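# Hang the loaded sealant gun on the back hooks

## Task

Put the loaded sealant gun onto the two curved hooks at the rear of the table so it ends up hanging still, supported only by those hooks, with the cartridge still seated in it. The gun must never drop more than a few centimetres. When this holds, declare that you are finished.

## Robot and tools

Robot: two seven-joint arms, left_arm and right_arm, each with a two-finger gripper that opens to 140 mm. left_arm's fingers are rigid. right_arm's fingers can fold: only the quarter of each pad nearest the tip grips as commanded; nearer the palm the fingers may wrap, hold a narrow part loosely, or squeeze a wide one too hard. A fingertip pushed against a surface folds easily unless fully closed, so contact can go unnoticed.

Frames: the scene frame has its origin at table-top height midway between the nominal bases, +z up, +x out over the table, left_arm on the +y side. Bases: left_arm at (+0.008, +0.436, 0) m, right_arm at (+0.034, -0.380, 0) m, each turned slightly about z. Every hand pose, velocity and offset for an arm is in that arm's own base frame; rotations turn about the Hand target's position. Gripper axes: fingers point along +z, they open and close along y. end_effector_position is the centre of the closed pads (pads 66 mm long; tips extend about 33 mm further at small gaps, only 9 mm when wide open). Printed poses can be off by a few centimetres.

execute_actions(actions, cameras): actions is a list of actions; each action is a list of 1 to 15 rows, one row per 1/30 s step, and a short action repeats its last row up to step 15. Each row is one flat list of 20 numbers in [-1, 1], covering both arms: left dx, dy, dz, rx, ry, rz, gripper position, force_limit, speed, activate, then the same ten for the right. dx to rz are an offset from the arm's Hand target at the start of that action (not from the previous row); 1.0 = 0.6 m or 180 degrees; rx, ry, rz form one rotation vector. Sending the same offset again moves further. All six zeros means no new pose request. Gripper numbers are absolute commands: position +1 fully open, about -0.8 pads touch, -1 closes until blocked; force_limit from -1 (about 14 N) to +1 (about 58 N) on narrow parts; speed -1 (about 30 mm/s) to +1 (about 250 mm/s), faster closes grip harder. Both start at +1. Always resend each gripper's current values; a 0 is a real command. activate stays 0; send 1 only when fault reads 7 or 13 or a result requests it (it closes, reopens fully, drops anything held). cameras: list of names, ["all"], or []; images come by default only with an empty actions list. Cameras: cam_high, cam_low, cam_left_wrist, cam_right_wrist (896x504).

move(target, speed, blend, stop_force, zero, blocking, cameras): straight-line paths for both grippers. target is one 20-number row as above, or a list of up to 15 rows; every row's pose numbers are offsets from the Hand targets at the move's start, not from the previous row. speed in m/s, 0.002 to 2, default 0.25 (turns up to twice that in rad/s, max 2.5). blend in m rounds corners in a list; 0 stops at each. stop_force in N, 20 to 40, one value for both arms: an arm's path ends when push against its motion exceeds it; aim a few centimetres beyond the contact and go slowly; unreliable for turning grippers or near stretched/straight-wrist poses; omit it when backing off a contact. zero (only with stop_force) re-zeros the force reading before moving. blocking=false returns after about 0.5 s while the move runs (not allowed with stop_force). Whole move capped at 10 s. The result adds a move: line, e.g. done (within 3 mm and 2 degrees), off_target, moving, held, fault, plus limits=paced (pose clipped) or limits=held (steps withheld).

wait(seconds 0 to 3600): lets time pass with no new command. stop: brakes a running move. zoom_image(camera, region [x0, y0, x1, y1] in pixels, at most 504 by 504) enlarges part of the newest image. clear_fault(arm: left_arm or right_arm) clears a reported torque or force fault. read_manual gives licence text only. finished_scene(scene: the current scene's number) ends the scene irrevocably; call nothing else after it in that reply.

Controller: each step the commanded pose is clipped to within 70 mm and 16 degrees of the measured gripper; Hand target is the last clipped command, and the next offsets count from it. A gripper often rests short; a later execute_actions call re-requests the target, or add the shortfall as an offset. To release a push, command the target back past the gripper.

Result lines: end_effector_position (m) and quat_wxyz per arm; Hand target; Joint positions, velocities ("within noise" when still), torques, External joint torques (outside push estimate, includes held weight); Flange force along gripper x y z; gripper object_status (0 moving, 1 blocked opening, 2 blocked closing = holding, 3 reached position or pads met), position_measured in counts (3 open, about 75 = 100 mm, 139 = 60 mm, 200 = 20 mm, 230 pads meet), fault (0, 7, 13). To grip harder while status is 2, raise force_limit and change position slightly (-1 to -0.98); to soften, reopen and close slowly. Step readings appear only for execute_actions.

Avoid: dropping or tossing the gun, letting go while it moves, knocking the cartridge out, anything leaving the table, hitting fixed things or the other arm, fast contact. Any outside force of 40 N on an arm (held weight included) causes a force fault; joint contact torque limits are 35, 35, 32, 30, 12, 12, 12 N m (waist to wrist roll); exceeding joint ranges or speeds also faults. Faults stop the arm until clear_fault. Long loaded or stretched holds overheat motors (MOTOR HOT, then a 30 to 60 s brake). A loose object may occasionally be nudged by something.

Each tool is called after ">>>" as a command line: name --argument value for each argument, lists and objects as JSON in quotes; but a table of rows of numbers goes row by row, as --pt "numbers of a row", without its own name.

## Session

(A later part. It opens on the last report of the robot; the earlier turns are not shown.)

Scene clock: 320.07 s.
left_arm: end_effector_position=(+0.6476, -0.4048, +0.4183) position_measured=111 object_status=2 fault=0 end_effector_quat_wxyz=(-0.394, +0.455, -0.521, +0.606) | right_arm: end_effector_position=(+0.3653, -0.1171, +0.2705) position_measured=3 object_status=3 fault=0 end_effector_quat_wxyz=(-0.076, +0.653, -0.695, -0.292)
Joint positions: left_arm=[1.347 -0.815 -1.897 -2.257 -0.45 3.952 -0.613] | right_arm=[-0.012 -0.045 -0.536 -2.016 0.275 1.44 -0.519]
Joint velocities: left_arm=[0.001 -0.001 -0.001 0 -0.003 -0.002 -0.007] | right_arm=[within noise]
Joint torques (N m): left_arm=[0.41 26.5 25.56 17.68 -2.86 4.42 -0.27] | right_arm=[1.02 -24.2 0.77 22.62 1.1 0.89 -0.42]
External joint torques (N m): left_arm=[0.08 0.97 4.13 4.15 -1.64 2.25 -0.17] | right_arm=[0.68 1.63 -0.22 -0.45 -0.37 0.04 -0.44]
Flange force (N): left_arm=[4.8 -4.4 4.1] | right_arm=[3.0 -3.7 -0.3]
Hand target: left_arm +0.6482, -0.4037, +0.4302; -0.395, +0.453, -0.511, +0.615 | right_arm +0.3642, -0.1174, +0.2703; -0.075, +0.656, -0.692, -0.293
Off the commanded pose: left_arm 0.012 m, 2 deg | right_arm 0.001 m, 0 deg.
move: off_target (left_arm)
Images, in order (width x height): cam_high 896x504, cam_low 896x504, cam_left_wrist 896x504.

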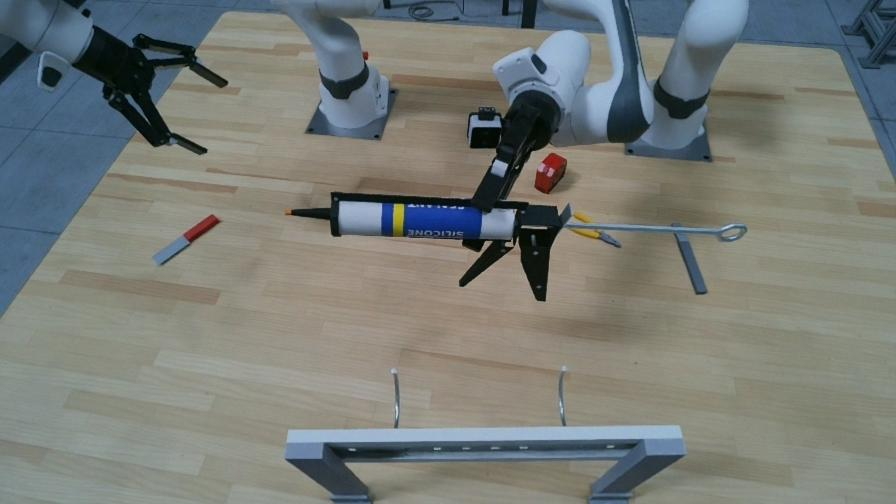

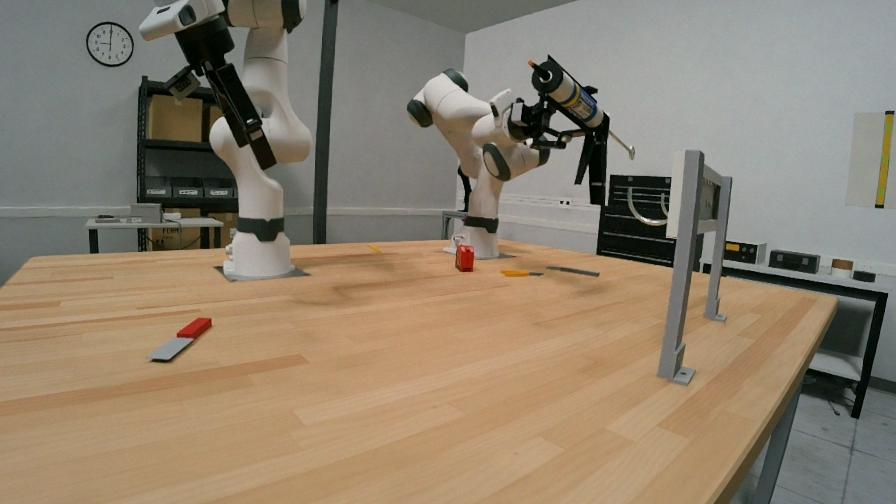

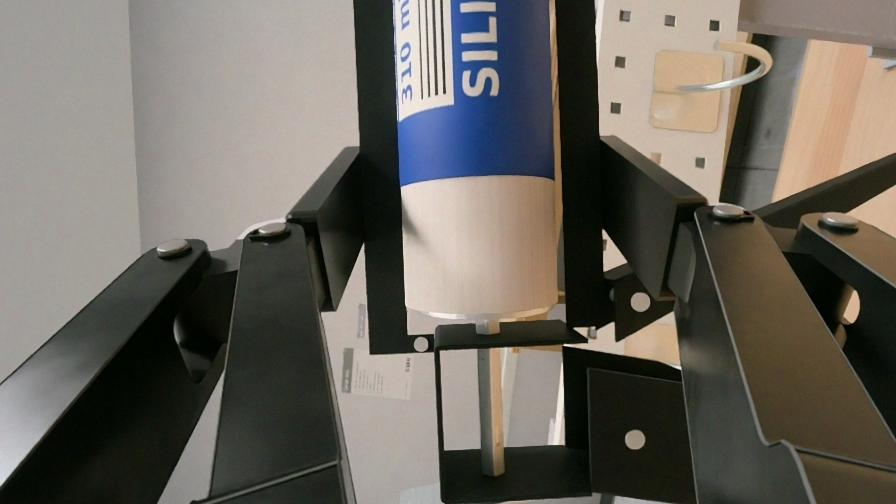

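>>> move --pt "0.17 -0.02 0.0 0 0 0 -1 0.2 -1 0 0 0 0 0 0 0 1 1 1 0" --speed 0.12 --cameras '["cam_left_wrist","cam_high","cam_low"]'

Scene clock: 352.77 s.
left_arm: end_effector_position=(+0.7502, -0.4155, +0.4164) position_measured=111 object_status=2 fault=0 end_effector_quat_wxyz=(-0.394, +0.457, -0.518, +0.606) | right_arm: end_effector_position=(+0.3653, -0.1171, +0.2705) position_measured=3 object_status=3 fault=0 end_effector_quat_wxyz=(-0.076, +0.653, -0.695, -0.292)
Joint positions: left_arm=[1.683 -0.926 -2.028 -1.91 -0.373 3.857 -0.676] | right_arm=[-0.012 -0.045 -0.536 -2.016 0.275 1.44 -0.519]
Joint velocities: left_arm=[0.002 -0.002 0 0.002 0.001 -0.003 -0.001] | right_arm=[within noise]
Joint torques (N m): left_arm=[0.37 39.52 27.23 18.81 -2.34 4.37 -0.23] | right_arm=[0.97 -24.13 0.74 22.62 1.1 0.9 -0.42]
External joint torques (N m): left_arm=[-0.07 3.45 3.76 4.37 -0.96 2.26 -0.13] | right_arm=[0.74 1.47 -0.14 -0.3 -0.35 0.05 -0.43]
Flange force (N): left_arm=[1.9 -5.9 5.1] | right_arm=[2.7 -3.6 -0.5]
Hand target: left_arm +0.7502, -0.4157, +0.4302; -0.395, +0.453, -0.511, +0.615 | right_arm +0.3642, -0.1174, +0.2703; -0.075, +0.656, -0.692, -0.293
Off the commanded pose: left_arm 0.014 m, 1 deg | right_arm 0.001 m, 0 deg.
move: off_target (left_arm)
Images, in order (width x height): cam_high 896x504, cam_low 896x504, cam_left_wrist 896x504.

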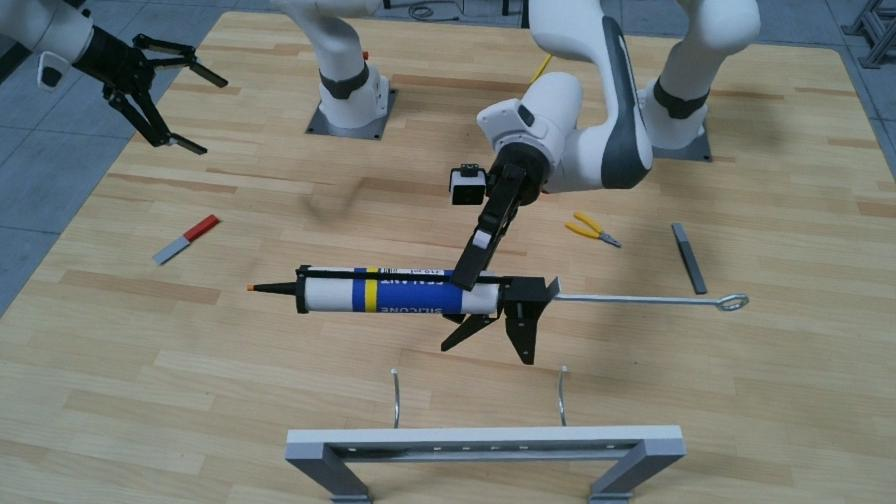

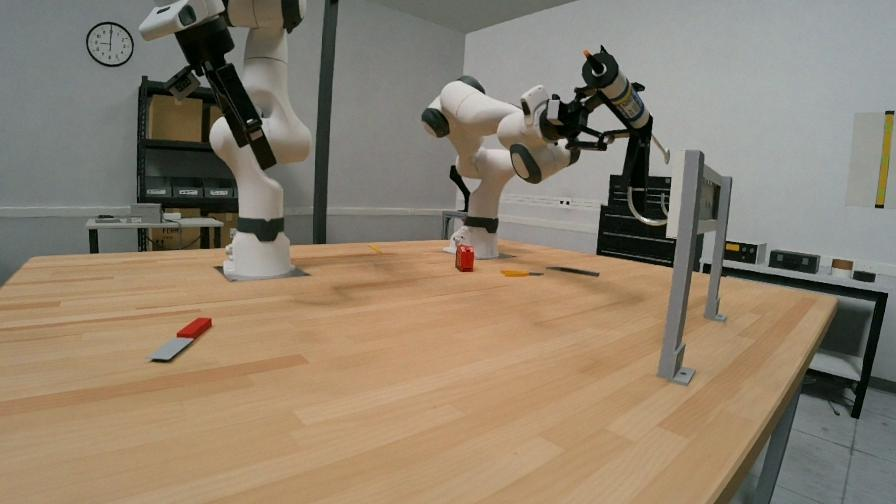

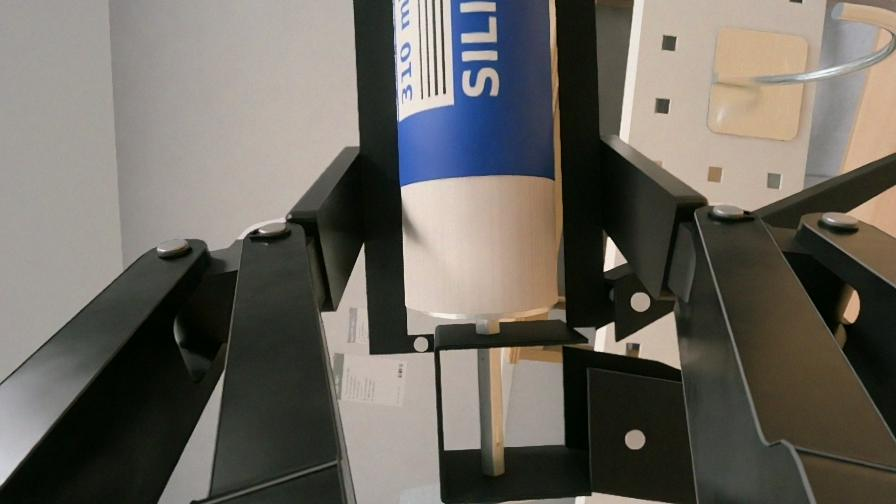

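>>> move --pt "0.17 -0.05 0.0 0 0 0 -1 0.2 -1 0 0 0 0 0 0 0 1 1 1 0" --speed 0.12 --cameras '["cam_left_wrist","cam_high"]'

Scene clock: 378.07 s.
left_arm: end_effector_position=(+0.8530, -0.4466, +0.4114) position_measured=111 object_status=2 fault=0 end_effector_quat_wxyz=(-0.394, +0.457, -0.521, +0.604) | right_arm: end_effector_position=(+0.3653, -0.1171, +0.2705) position_measured=3 object_status=3 fault=0 end_effector_quat_wxyz=(-0.076, +0.653, -0.695, -0.292)
Joint positions: left_arm=[1.986 -1.145 -2.089 -1.39 -0.396 3.643 -0.715] | right_arm=[-0.012 -0.045 -0.536 -2.016 0.275 1.44 -0.519]
Joint velocities: left_arm=[0.002 0.001 0 0.002 -0.003 -0.005 -0.001] | right_arm=[within noise]
Joint torques (N m): left_arm=[0.82 53.54 28.09 18.54 -2.81 4.37 -0.28] | right_arm=[1.04 -24.15 0.74 22.67 1.1 0.91 -0.4]
External joint torques (N m): left_arm=[0.41 5.17 4.56 4.39 -1.44 2.31 -0.19] | right_arm=[0.78 1.6 -0.17 -0.33 -0.36 0.06 -0.42]
Flange force (N): left_arm=[4.3 -4.4 10.3] | right_arm=[2.9 -3.9 -0.5]
Hand target: left_arm +0.8522, -0.4457, +0.4302; -0.395, +0.453, -0.511, +0.615 | right_arm +0.3642, -0.1174, +0.2703; -0.075, +0.656, -0.692, -0.293
Off the commanded pose: left_arm 0.019 m, 2 deg | right_arm 0.001 m, 0 deg.
move: off_target (left_arm)
Images, in order (width x height): cam_high 896x504, cam_left_wrist 896x504.

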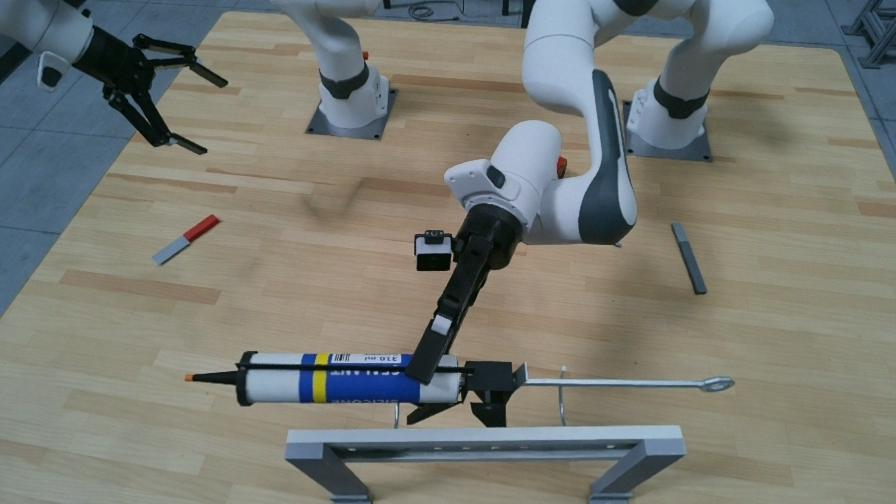

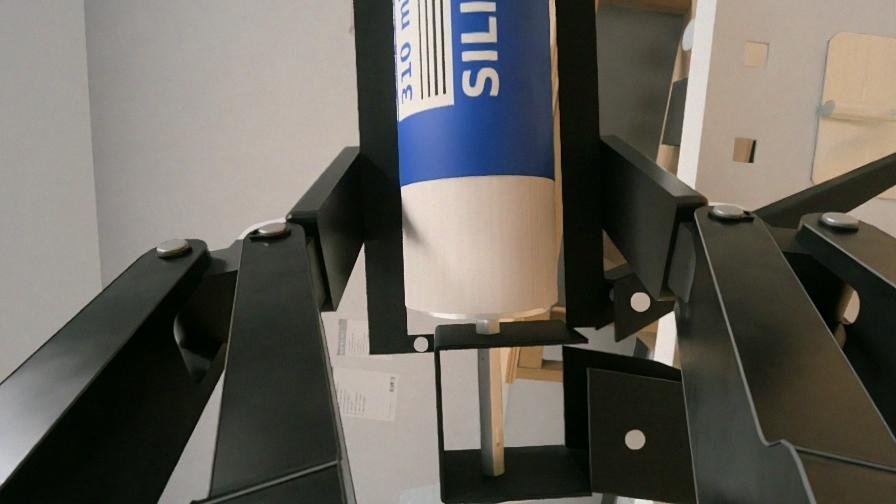

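>>> move --pt "-0.025 0.013 0.0 0 0 0 -1 0.2 -1 0 0 0 0 0 0 0 1 1 1 0" --pt "-0.025 0.013 -0.12 0 0 0 -1 0.2 -1 0 0 0 0 0 0 0 1 1 1 0" --speed 0.08 --stop_force 20 --cameras '["cam_left_wrist","cam_high"]'

>>> zoom_image --camera "cam_high" --region '[280, 330, 700, 504]'

Scene clock: 406.10 s.
left_arm: end_effector_position=(+0.8391, -0.4362, +0.3373) position_measured=111 object_status=2 fault=0 end_effector_quat_wxyz=(-0.393, +0.461, -0.521, +0.601) | right_arm: end_effector_position=(+0.3653, -0.1171, +0.2705) position_measured=3 object_status=3 fault=0 end_effector_quat_wxyz=(-0.076, +0.653, -0.695, -0.292)
Joint positions: left_arm=[1.952 -1.247 -2.098 -1.469 -0.481 3.743 -0.737] | right_arm=[-0.012 -0.045 -0.536 -2.016 0.275 1.44 -0.519]
Joint torques (N m): left_arm=[0.22 52.04 30.11 15.25 -3.01 4.65 -0.21] | right_arm=[1.03 -24.16 0.78 22.64 1.11 0.91 -0.42]
External joint torques (N m): left_arm=[0.08 4.8 5.25 3.34 -1.52 2.59 -0.11] | right_arm=[0.8 1.59 -0.1 -0.31 -0.34 0.07 -0.43]
Flange force (N): left_arm=[3.3 -4.1 4.8] | right_arm=[2.8 -4.0 -0.5]
Hand target: left_arm +0.8372, -0.4379, +0.3582; -0.395, +0.453, -0.511, +0.615 | right_arm +0.3642, -0.1174, +0.2703; -0.075, +0.656, -0.692, -0.293
Off the commanded pose: left_arm 0.021 m, 2 deg | right_arm 0.001 m, 0 deg.
move: off_target (left_arm)
Images, in order (width x height): cam_high 896x504, cam_left_wrist 896x504.

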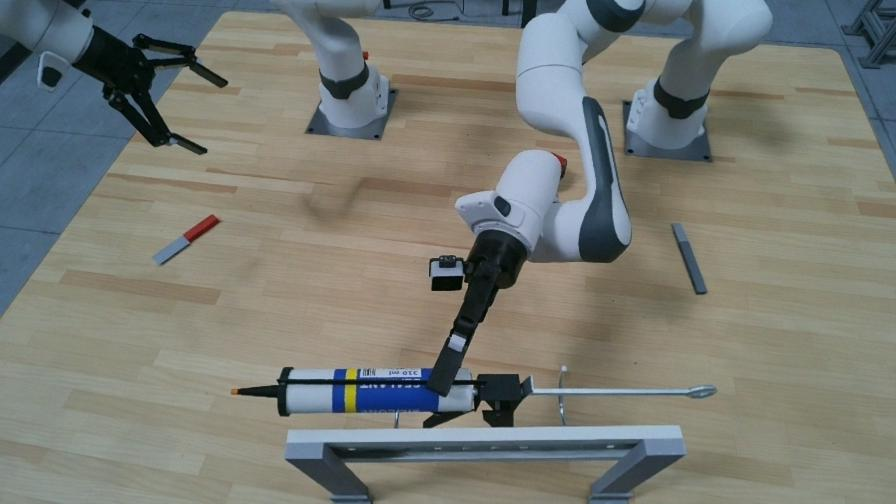

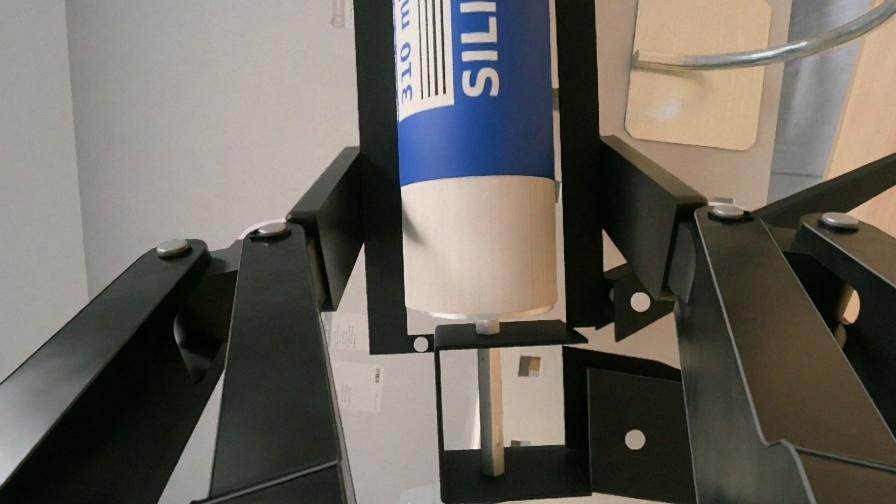

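Scaled by 1.200.

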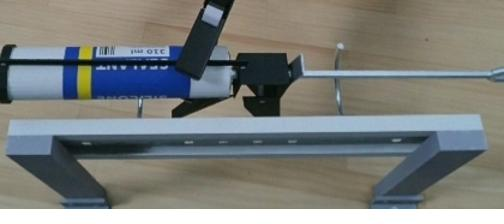

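>>> move --pt "-0.012 -0.002 0.0 0 0 0 -1 0.2 -1 0 0 0 0 0 0 0 1 1 1 0" --pt "-0.012 -0.002 -0.085 0 0 0 -1 0.2 -1 0 0 0 0 0 0 0 1 1 1 0" --speed 0.06 --stop_force 20 --cameras '["cam_left_wrist","cam_high","cam_low"]'

>>> zoom_image --camera "cam_high" --region '[360, 340, 620, 450]'

>>> zoom_image --camera "cam_low" --region '[540, 60, 760, 260]'

Scene clock: 426.13 s.
left_arm: end_effector_position=(+0.8317, -0.4367, +0.2869) position_measured=111 object_status=2 fault=0 end_effector_quat_wxyz=(-0.394, +0.461, -0.521, +0.601) | right_arm: end_effector_position=(+0.3653, -0.1171, +0.2705) position_measured=3 object_status=3 fault=0 end_effector_quat_wxyz=(-0.076, +0.653, -0.695, -0.292)
Joint positions: left_arm=[1.939 -1.358 -2.094 -1.458 -0.572 3.777 -0.75] | right_arm=[-0.012 -0.045 -0.536 -2.016 0.275 1.44 -0.519]
Joint torques (N m): left_arm=[0.19 51.69 30.97 12.42 -3.2 4.54 -0.22] | right_arm=[1.05 -24.16 0.74 22.63 1.09 0.91 -0.36]
External joint torques (N m): left_arm=[-0.11 4.32 5.2 2.7 -1.61 2.51 -0.12] | right_arm=[0.93 1.63 -0.03 -0.38 -0.35 0.05 -0.38]
Flange force (N): left_arm=[3.7 -2.9 4.6] | right_arm=[2.5 -3.9 -0.3]
Hand target: left_arm +0.8300, -0.4391, +0.3072; -0.395, +0.453, -0.511, +0.615 | right_arm +0.3642, -0.1174, +0.2703; -0.075, +0.656, -0.692, -0.293
Off the commanded pose: left_arm 0.021 m, 2 deg | right_arm 0.001 m, 0 deg.
move: off_target (left_arm)
Images, in order (width x height): cam_high 896x504, cam_low 896x504, cam_left_wrist 896x504.

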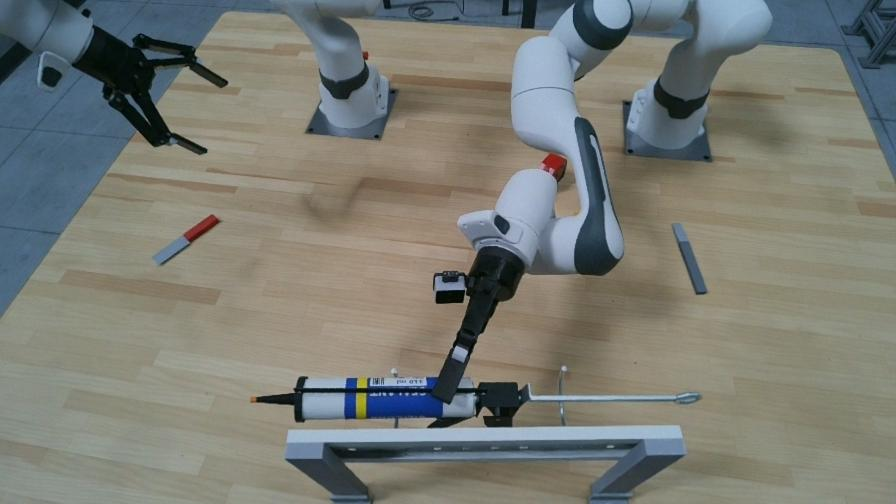

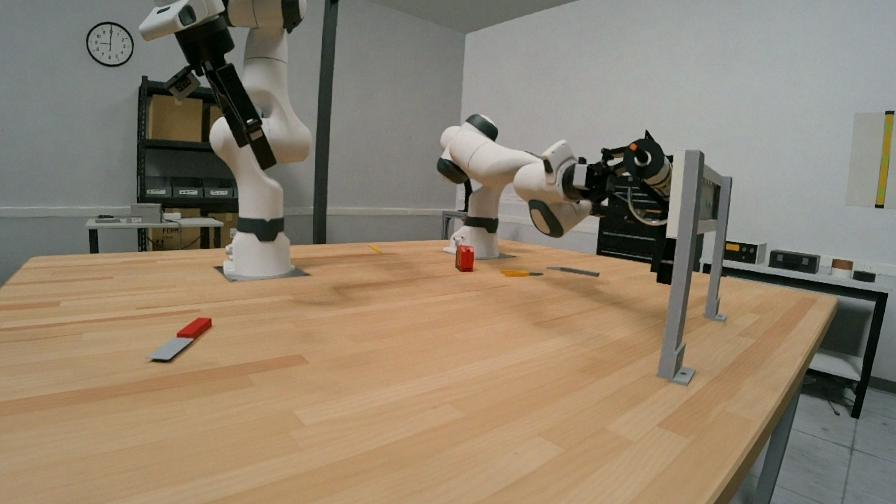

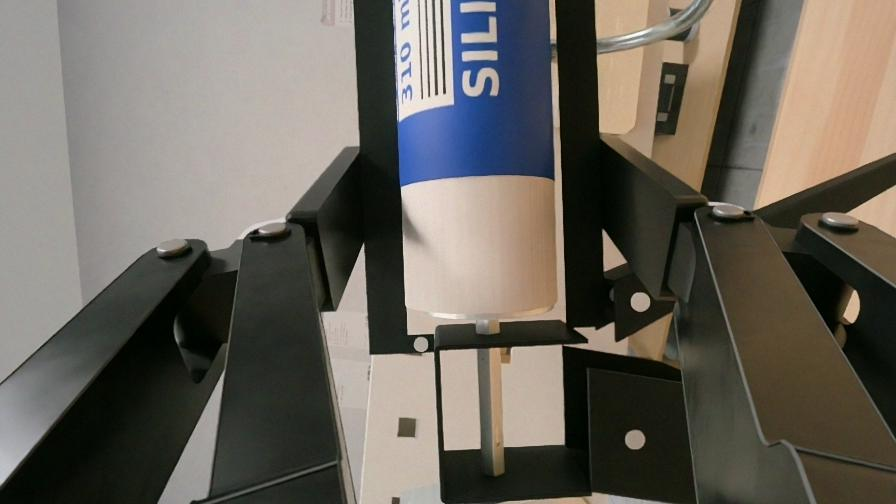

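Scaled by 1.938.

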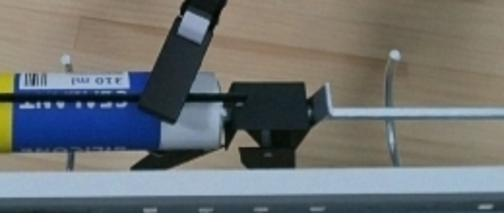

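Scaled by 2.291.

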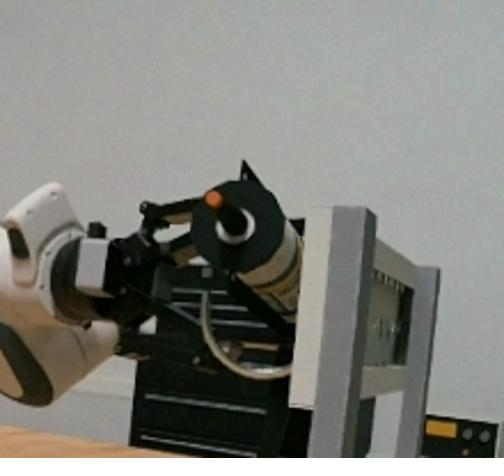

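>>> move --target '[0,0,-0.12,0,0,0,-1,0.2,-1,0, 0,0,0,0,0,0,1,1,1,0]' --speed 0.04 --stop_force 20 --cameras '["cam_left_wrist","cam_high","cam_low"]'

>>> zoom_image --camera "cam_high" --region '[360, 340, 620, 450]'

>>> zoom_image --camera "cam_low" --region '[600, 110, 740, 250]'

Scene clock: 439.47 s.
left_arm: end_effector_position=(+0.8305, -0.4379, +0.2550) position_measured=111 object_status=2 fault=0 end_effector_quat_wxyz=(-0.402, +0.444, -0.508, +0.619) | right_arm: end_effector_position=(+0.3653, -0.1171, +0.2705) position_measured=3 object_status=3 fault=0 end_effector_quat_wxyz=(-0.076, +0.653, -0.695, -0.292)
Joint positions: left_arm=[1.993 -1.466 -2.142 -1.334 -0.73 3.843 -0.637] | right_arm=[-0.012 -0.045 -0.536 -2.016 0.275 1.44 -0.519]
Joint velocities: left_arm=[0.008 0.01 -0.019 0.005 0.001 0.007 0.021] | right_arm=[within noise]
Joint torques (N m): left_arm=[-1.37 42.17 17.99 8.28 -0.61 0.44 -0.94] | right_arm=[1.01 -24.11 0.79 22.64 1.09 0.91 -0.43]
External joint torques (N m): left_arm=[-1.6 -6.75 -6.46 -0.7 0.59 -1.6 -0.84] | right_arm=[0.95 1.71 0.08 -0.41 -0.35 0.05 -0.44]
Flange force (N): left_arm=[1.3 13.4 2.2] | right_arm=[2.7 -4.1 -0.2]
Hand target: left_arm +0.8298, -0.4389, +0.2400; -0.394, +0.453, -0.511, +0.615 (not the last commanded pose) | right_arm +0.3642, -0.1174, +0.2703; -0.075, +0.656, -0.692, -0.293
Off the commanded pose: left_arm 0.020 m, 1 deg | right_arm 0.001 m, 0 deg.
move: moving (left_arm; stop_force had ended the path; no rest since)
Images, in order (width x height): cam_high 896x504, cam_low 896x504, cam_left_wrist 896x504.

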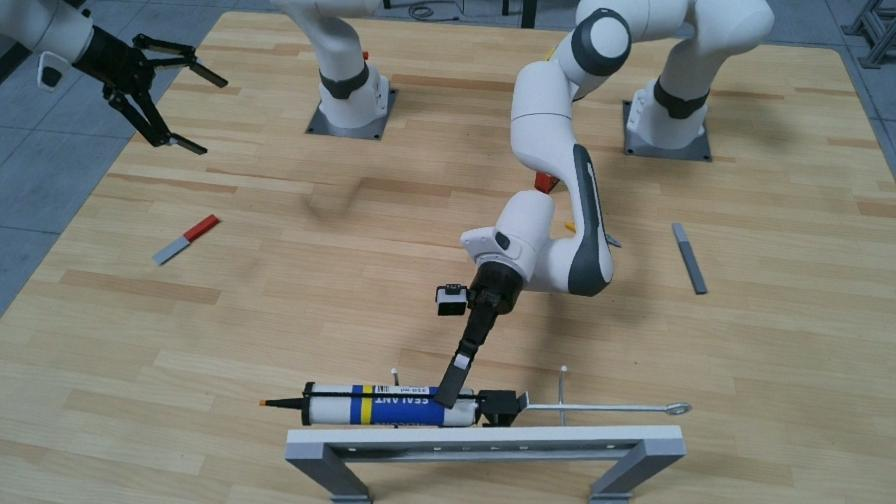

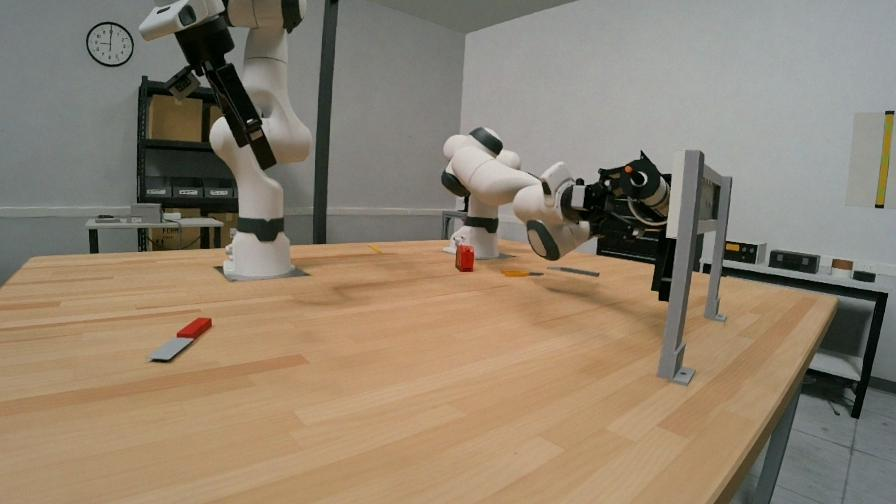

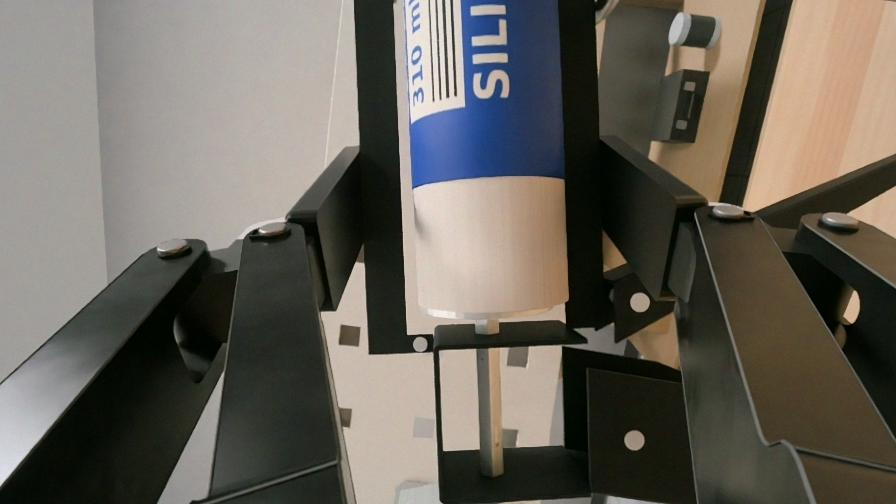

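Scaled by 1.938.

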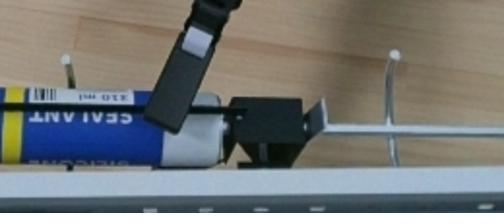

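Scaled by 3.600.

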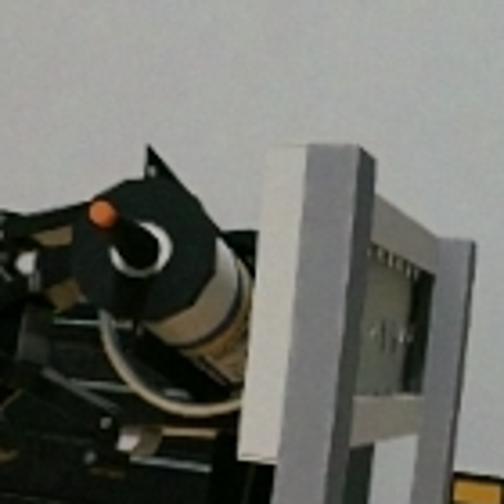

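>>> move --pt "0.0 0 0.03 0 0 0 -1 0.2 -1 0 0 0 0 0 0 0 1 1 1 0" --pt "0.0 0 0.03 -0.011 0 0.002 -1 0.2 -1 0 0 0 0 0 0 0 1 1 1 0" --speed 0.03 --cameras '["cam_high"]'

>>> zoom_image --camera "cam_high" --region '[360, 340, 720, 450]'

Scene clock: 460.33 s.
left_arm: end_effector_position=(+0.8312, -0.4369, +0.2556) position_measured=111 object_status=2 fault=0 end_effector_quat_wxyz=(-0.398, +0.454, -0.508, +0.614) | right_arm: end_effector_position=(+0.3653, -0.1171, +0.2705) position_measured=3 object_status=3 fault=0 end_effector_quat_wxyz=(-0.076, +0.653, -0.695, -0.292)
Joint positions: left_arm=[2.001 -1.424 -2.185 -1.344 -0.717 3.838 -0.601] | right_arm=[-0.012 -0.045 -0.536 -2.016 0.275 1.44 -0.519]
Joint velocities: left_arm=[0.001 0 0 0 -0.001 0 0.005] | right_arm=[within noise]
Joint torques (N m): left_arm=[-0.68 48.84 21.88 11.89 -2.42 2.56 -1.39] | right_arm=[1 -24.19 0.79 22.61 1.09 0.91 -0.4]
External joint torques (N m): left_arm=[-1 -0.28 -1.97 1.78 -1.37 0.42 -1.3] | right_arm=[0.68 1.41 -0.17 -0.32 -0.37 0.06 -0.41]
Flange force (N): left_arm=[4.1 7.3 6.9] | right_arm=[2.6 -3.3 -0.4]
Hand target: left_arm +0.8298, -0.4389, +0.2580; -0.388, +0.461, -0.499, +0.622 | right_arm +0.3642, -0.1174, +0.2703; -0.075, +0.656, -0.692, -0.293
Off the commanded pose: left_arm 0.003 m, 2 deg | right_arm 0.001 m, 0 deg.
move: done

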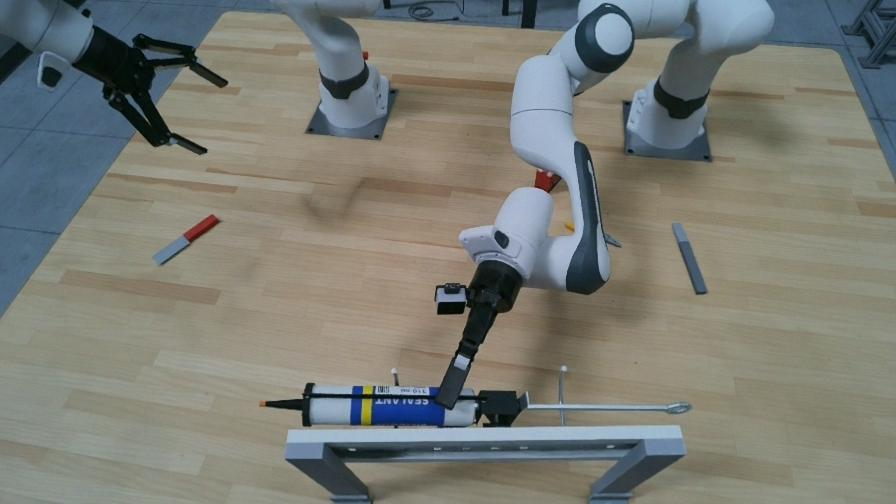

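Scaled by 1.400.

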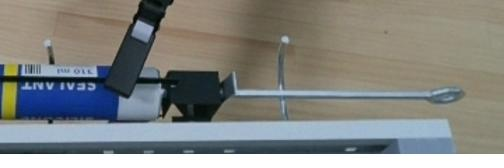

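>>> move --target '[0,0,0,0,0,0,0.5,0.2,-1,0, 0,0,0,0,0,0,1,1,1,0]' --cameras '["cam_high","cam_low","cam_left_wrist"]'

>>> zoom_image --camera "cam_low" --region '[600, 110, 740, 250]'

Scene clock: 467.97 s.
left_arm: end_effector_position=(+0.8300, -0.4393, +0.2555) position_measured=66 object_status=0 fault=0 end_effector_quat_wxyz=(-0.390, +0.460, -0.503, +0.619) | right_arm: end_effector_position=(+0.3653, -0.1171, +0.2705) position_measured=3 object_status=3 fault=0 end_effector_quat_wxyz=(-0.076, +0.653, -0.695, -0.292)
Joint positions: left_arm=[2.005 -1.417 -2.199 -1.339 -0.719 3.842 -0.608] | right_arm=[-0.012 -0.045 -0.536 -2.016 0.275 1.44 -0.519]
Joint torques (N m): left_arm=[0.43 48.54 23.26 10.88 -1.44 2.43 -0.31] | right_arm=[1.01 -24.14 0.83 22.65 1.1 0.9 -0.41]
External joint torques (N m): left_arm=[0.1 -0.77 -0.34 0.46 -0.46 0.28 -0.22] | right_arm=[0.69 1.62 -0.14 -0.39 -0.36 0.05 -0.43]
Flange force (N): left_arm=[1.5 4.4 4.5] | right_arm=[2.9 -3.8 -0.4]
Hand target: left_arm +0.8298, -0.4389, +0.2580; -0.388, +0.461, -0.499, +0.622 | right_arm +0.3642, -0.1174, +0.2703; -0.075, +0.656, -0.692, -0.293
Off the commanded pose: left_arm 0.003 m, 1 deg | right_arm 0.001 m, 0 deg.
move: done

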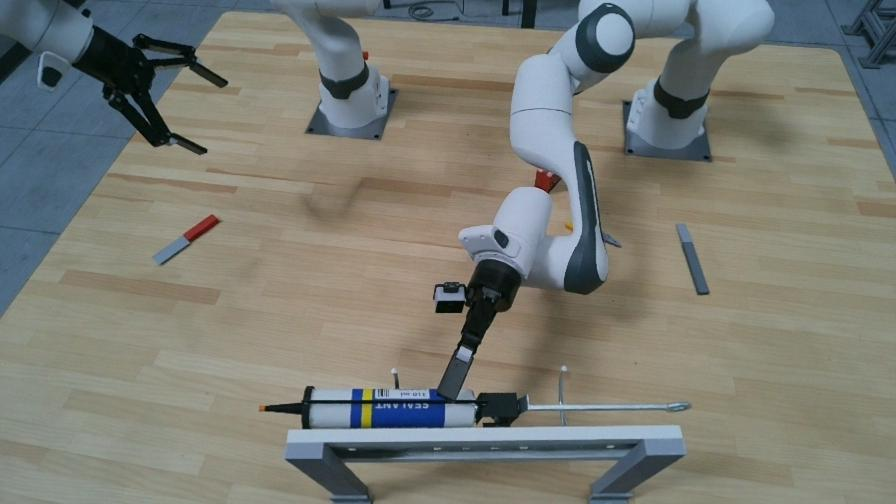

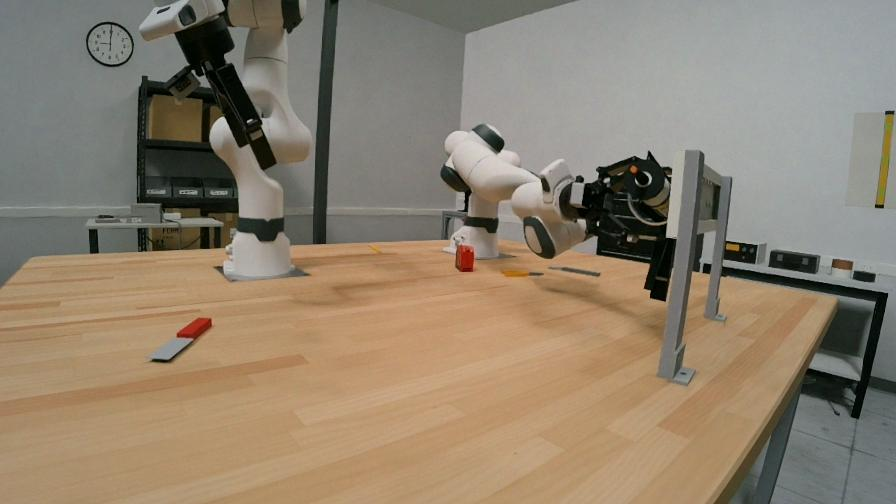

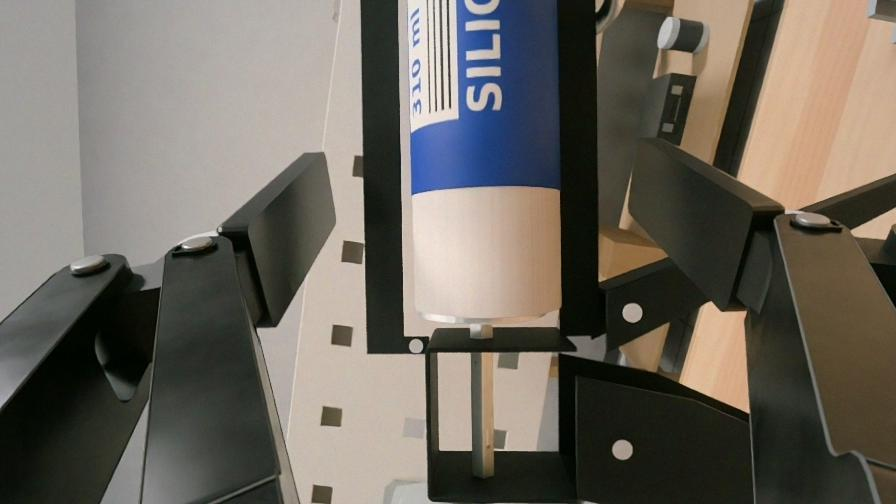

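Scaled by 3.600.

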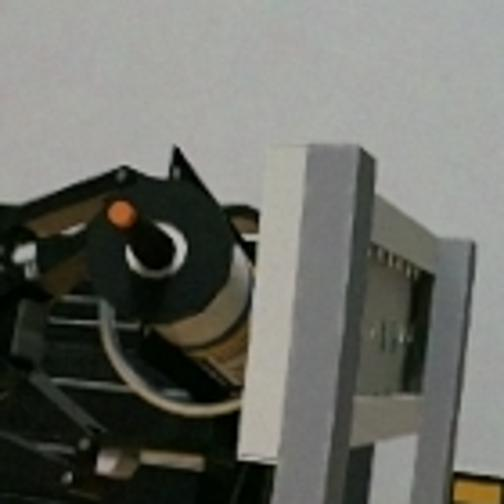

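>>> move --pt "0 0 0 0 0 0 0.6 0.2 -1 0 0 0 0 0 0 0 1 1 1 0" --pt "-0.28 0.08 0.0 0 0 0 0.6 0.2 -1 0 0 0 0 0 0 0 1 1 1 0" --speed 0.1 --cameras '["cam_high","cam_low","cam_left_wrist"]'

Scene clock: 476.60 s.
left_arm: end_effector_position=(+0.6631, -0.3908, +0.2566) position_measured=53 object_status=3 fault=0 end_effector_quat_wxyz=(-0.390, +0.460, -0.502, +0.620) | right_arm: end_effector_position=(+0.3653, -0.1171, +0.2705) position_measured=3 object_status=3 fault=0 end_effector_quat_wxyz=(-0.076, +0.653, -0.695, -0.292)
Joint positions: left_arm=[1.652 -1.113 -2.258 -2.116 -0.651 4.199 -0.707] | right_arm=[-0.012 -0.045 -0.536 -2.016 0.275 1.44 -0.519]
Joint velocities: left_arm=[0.001 0.001 -0.001 0 0.001 0.003 -0.002] | right_arm=[within noise]
Joint torques (N m): left_arm=[-0.22 34.97 21.74 7.03 -1.93 2.31 -0.29] | right_arm=[1.01 -24.19 0.72 22.64 1.08 0.9 -0.46]
External joint torques (N m): left_arm=[-0.51 -0.21 -0.48 -0.47 -0.51 0.3 -0.19] | right_arm=[0.79 1.53 -0.15 -0.37 -0.38 0.04 -0.47]
Flange force (N): left_arm=[0.5 1.0 -3.1] | right_arm=[2.8 -3.6 -0.4]
Hand target: left_arm +0.6618, -0.3909, +0.2580; -0.388, +0.461, -0.499, +0.622 | right_arm +0.3642, -0.1174, +0.2703; -0.075, +0.656, -0.692, -0.293
Off the commanded pose: left_arm 0.002 m, 1 deg | right_arm 0.001 m, 0 deg.
move: done

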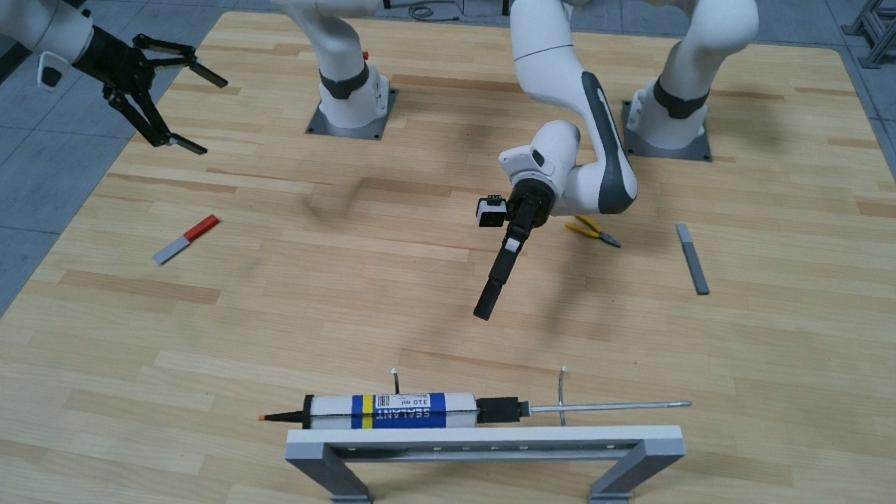

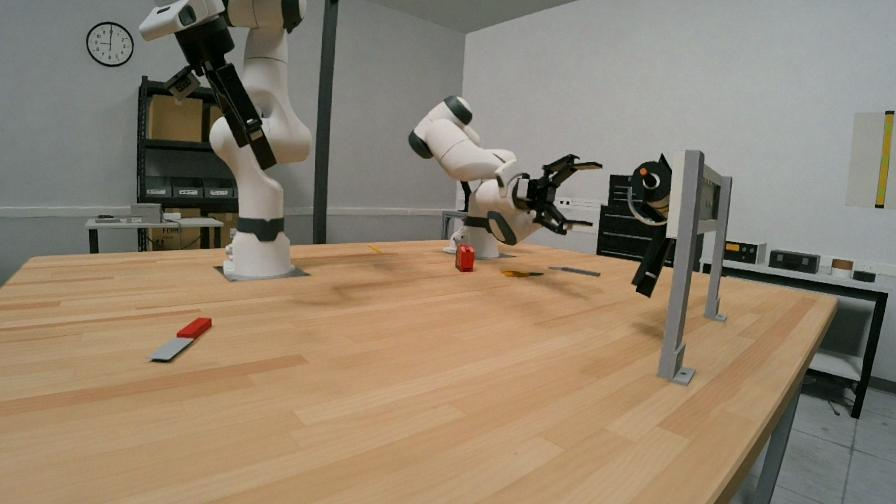

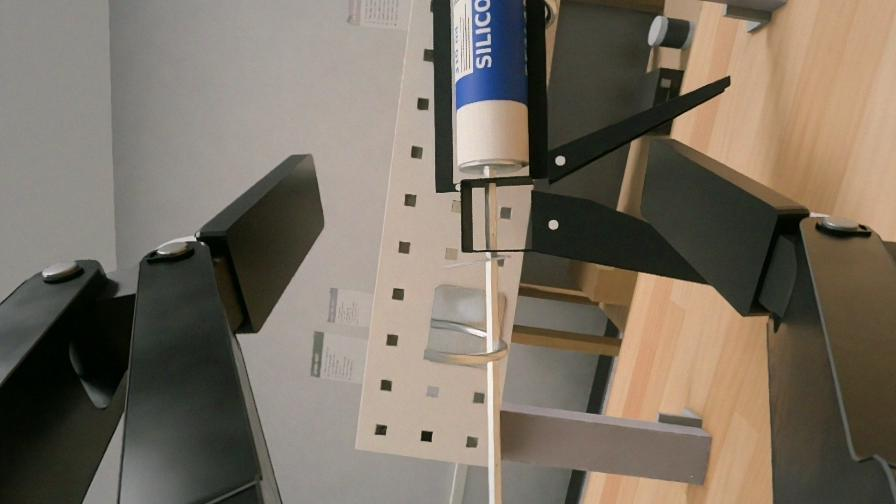

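>>> finished_scene --scene 3

The scene is finished: the task was done.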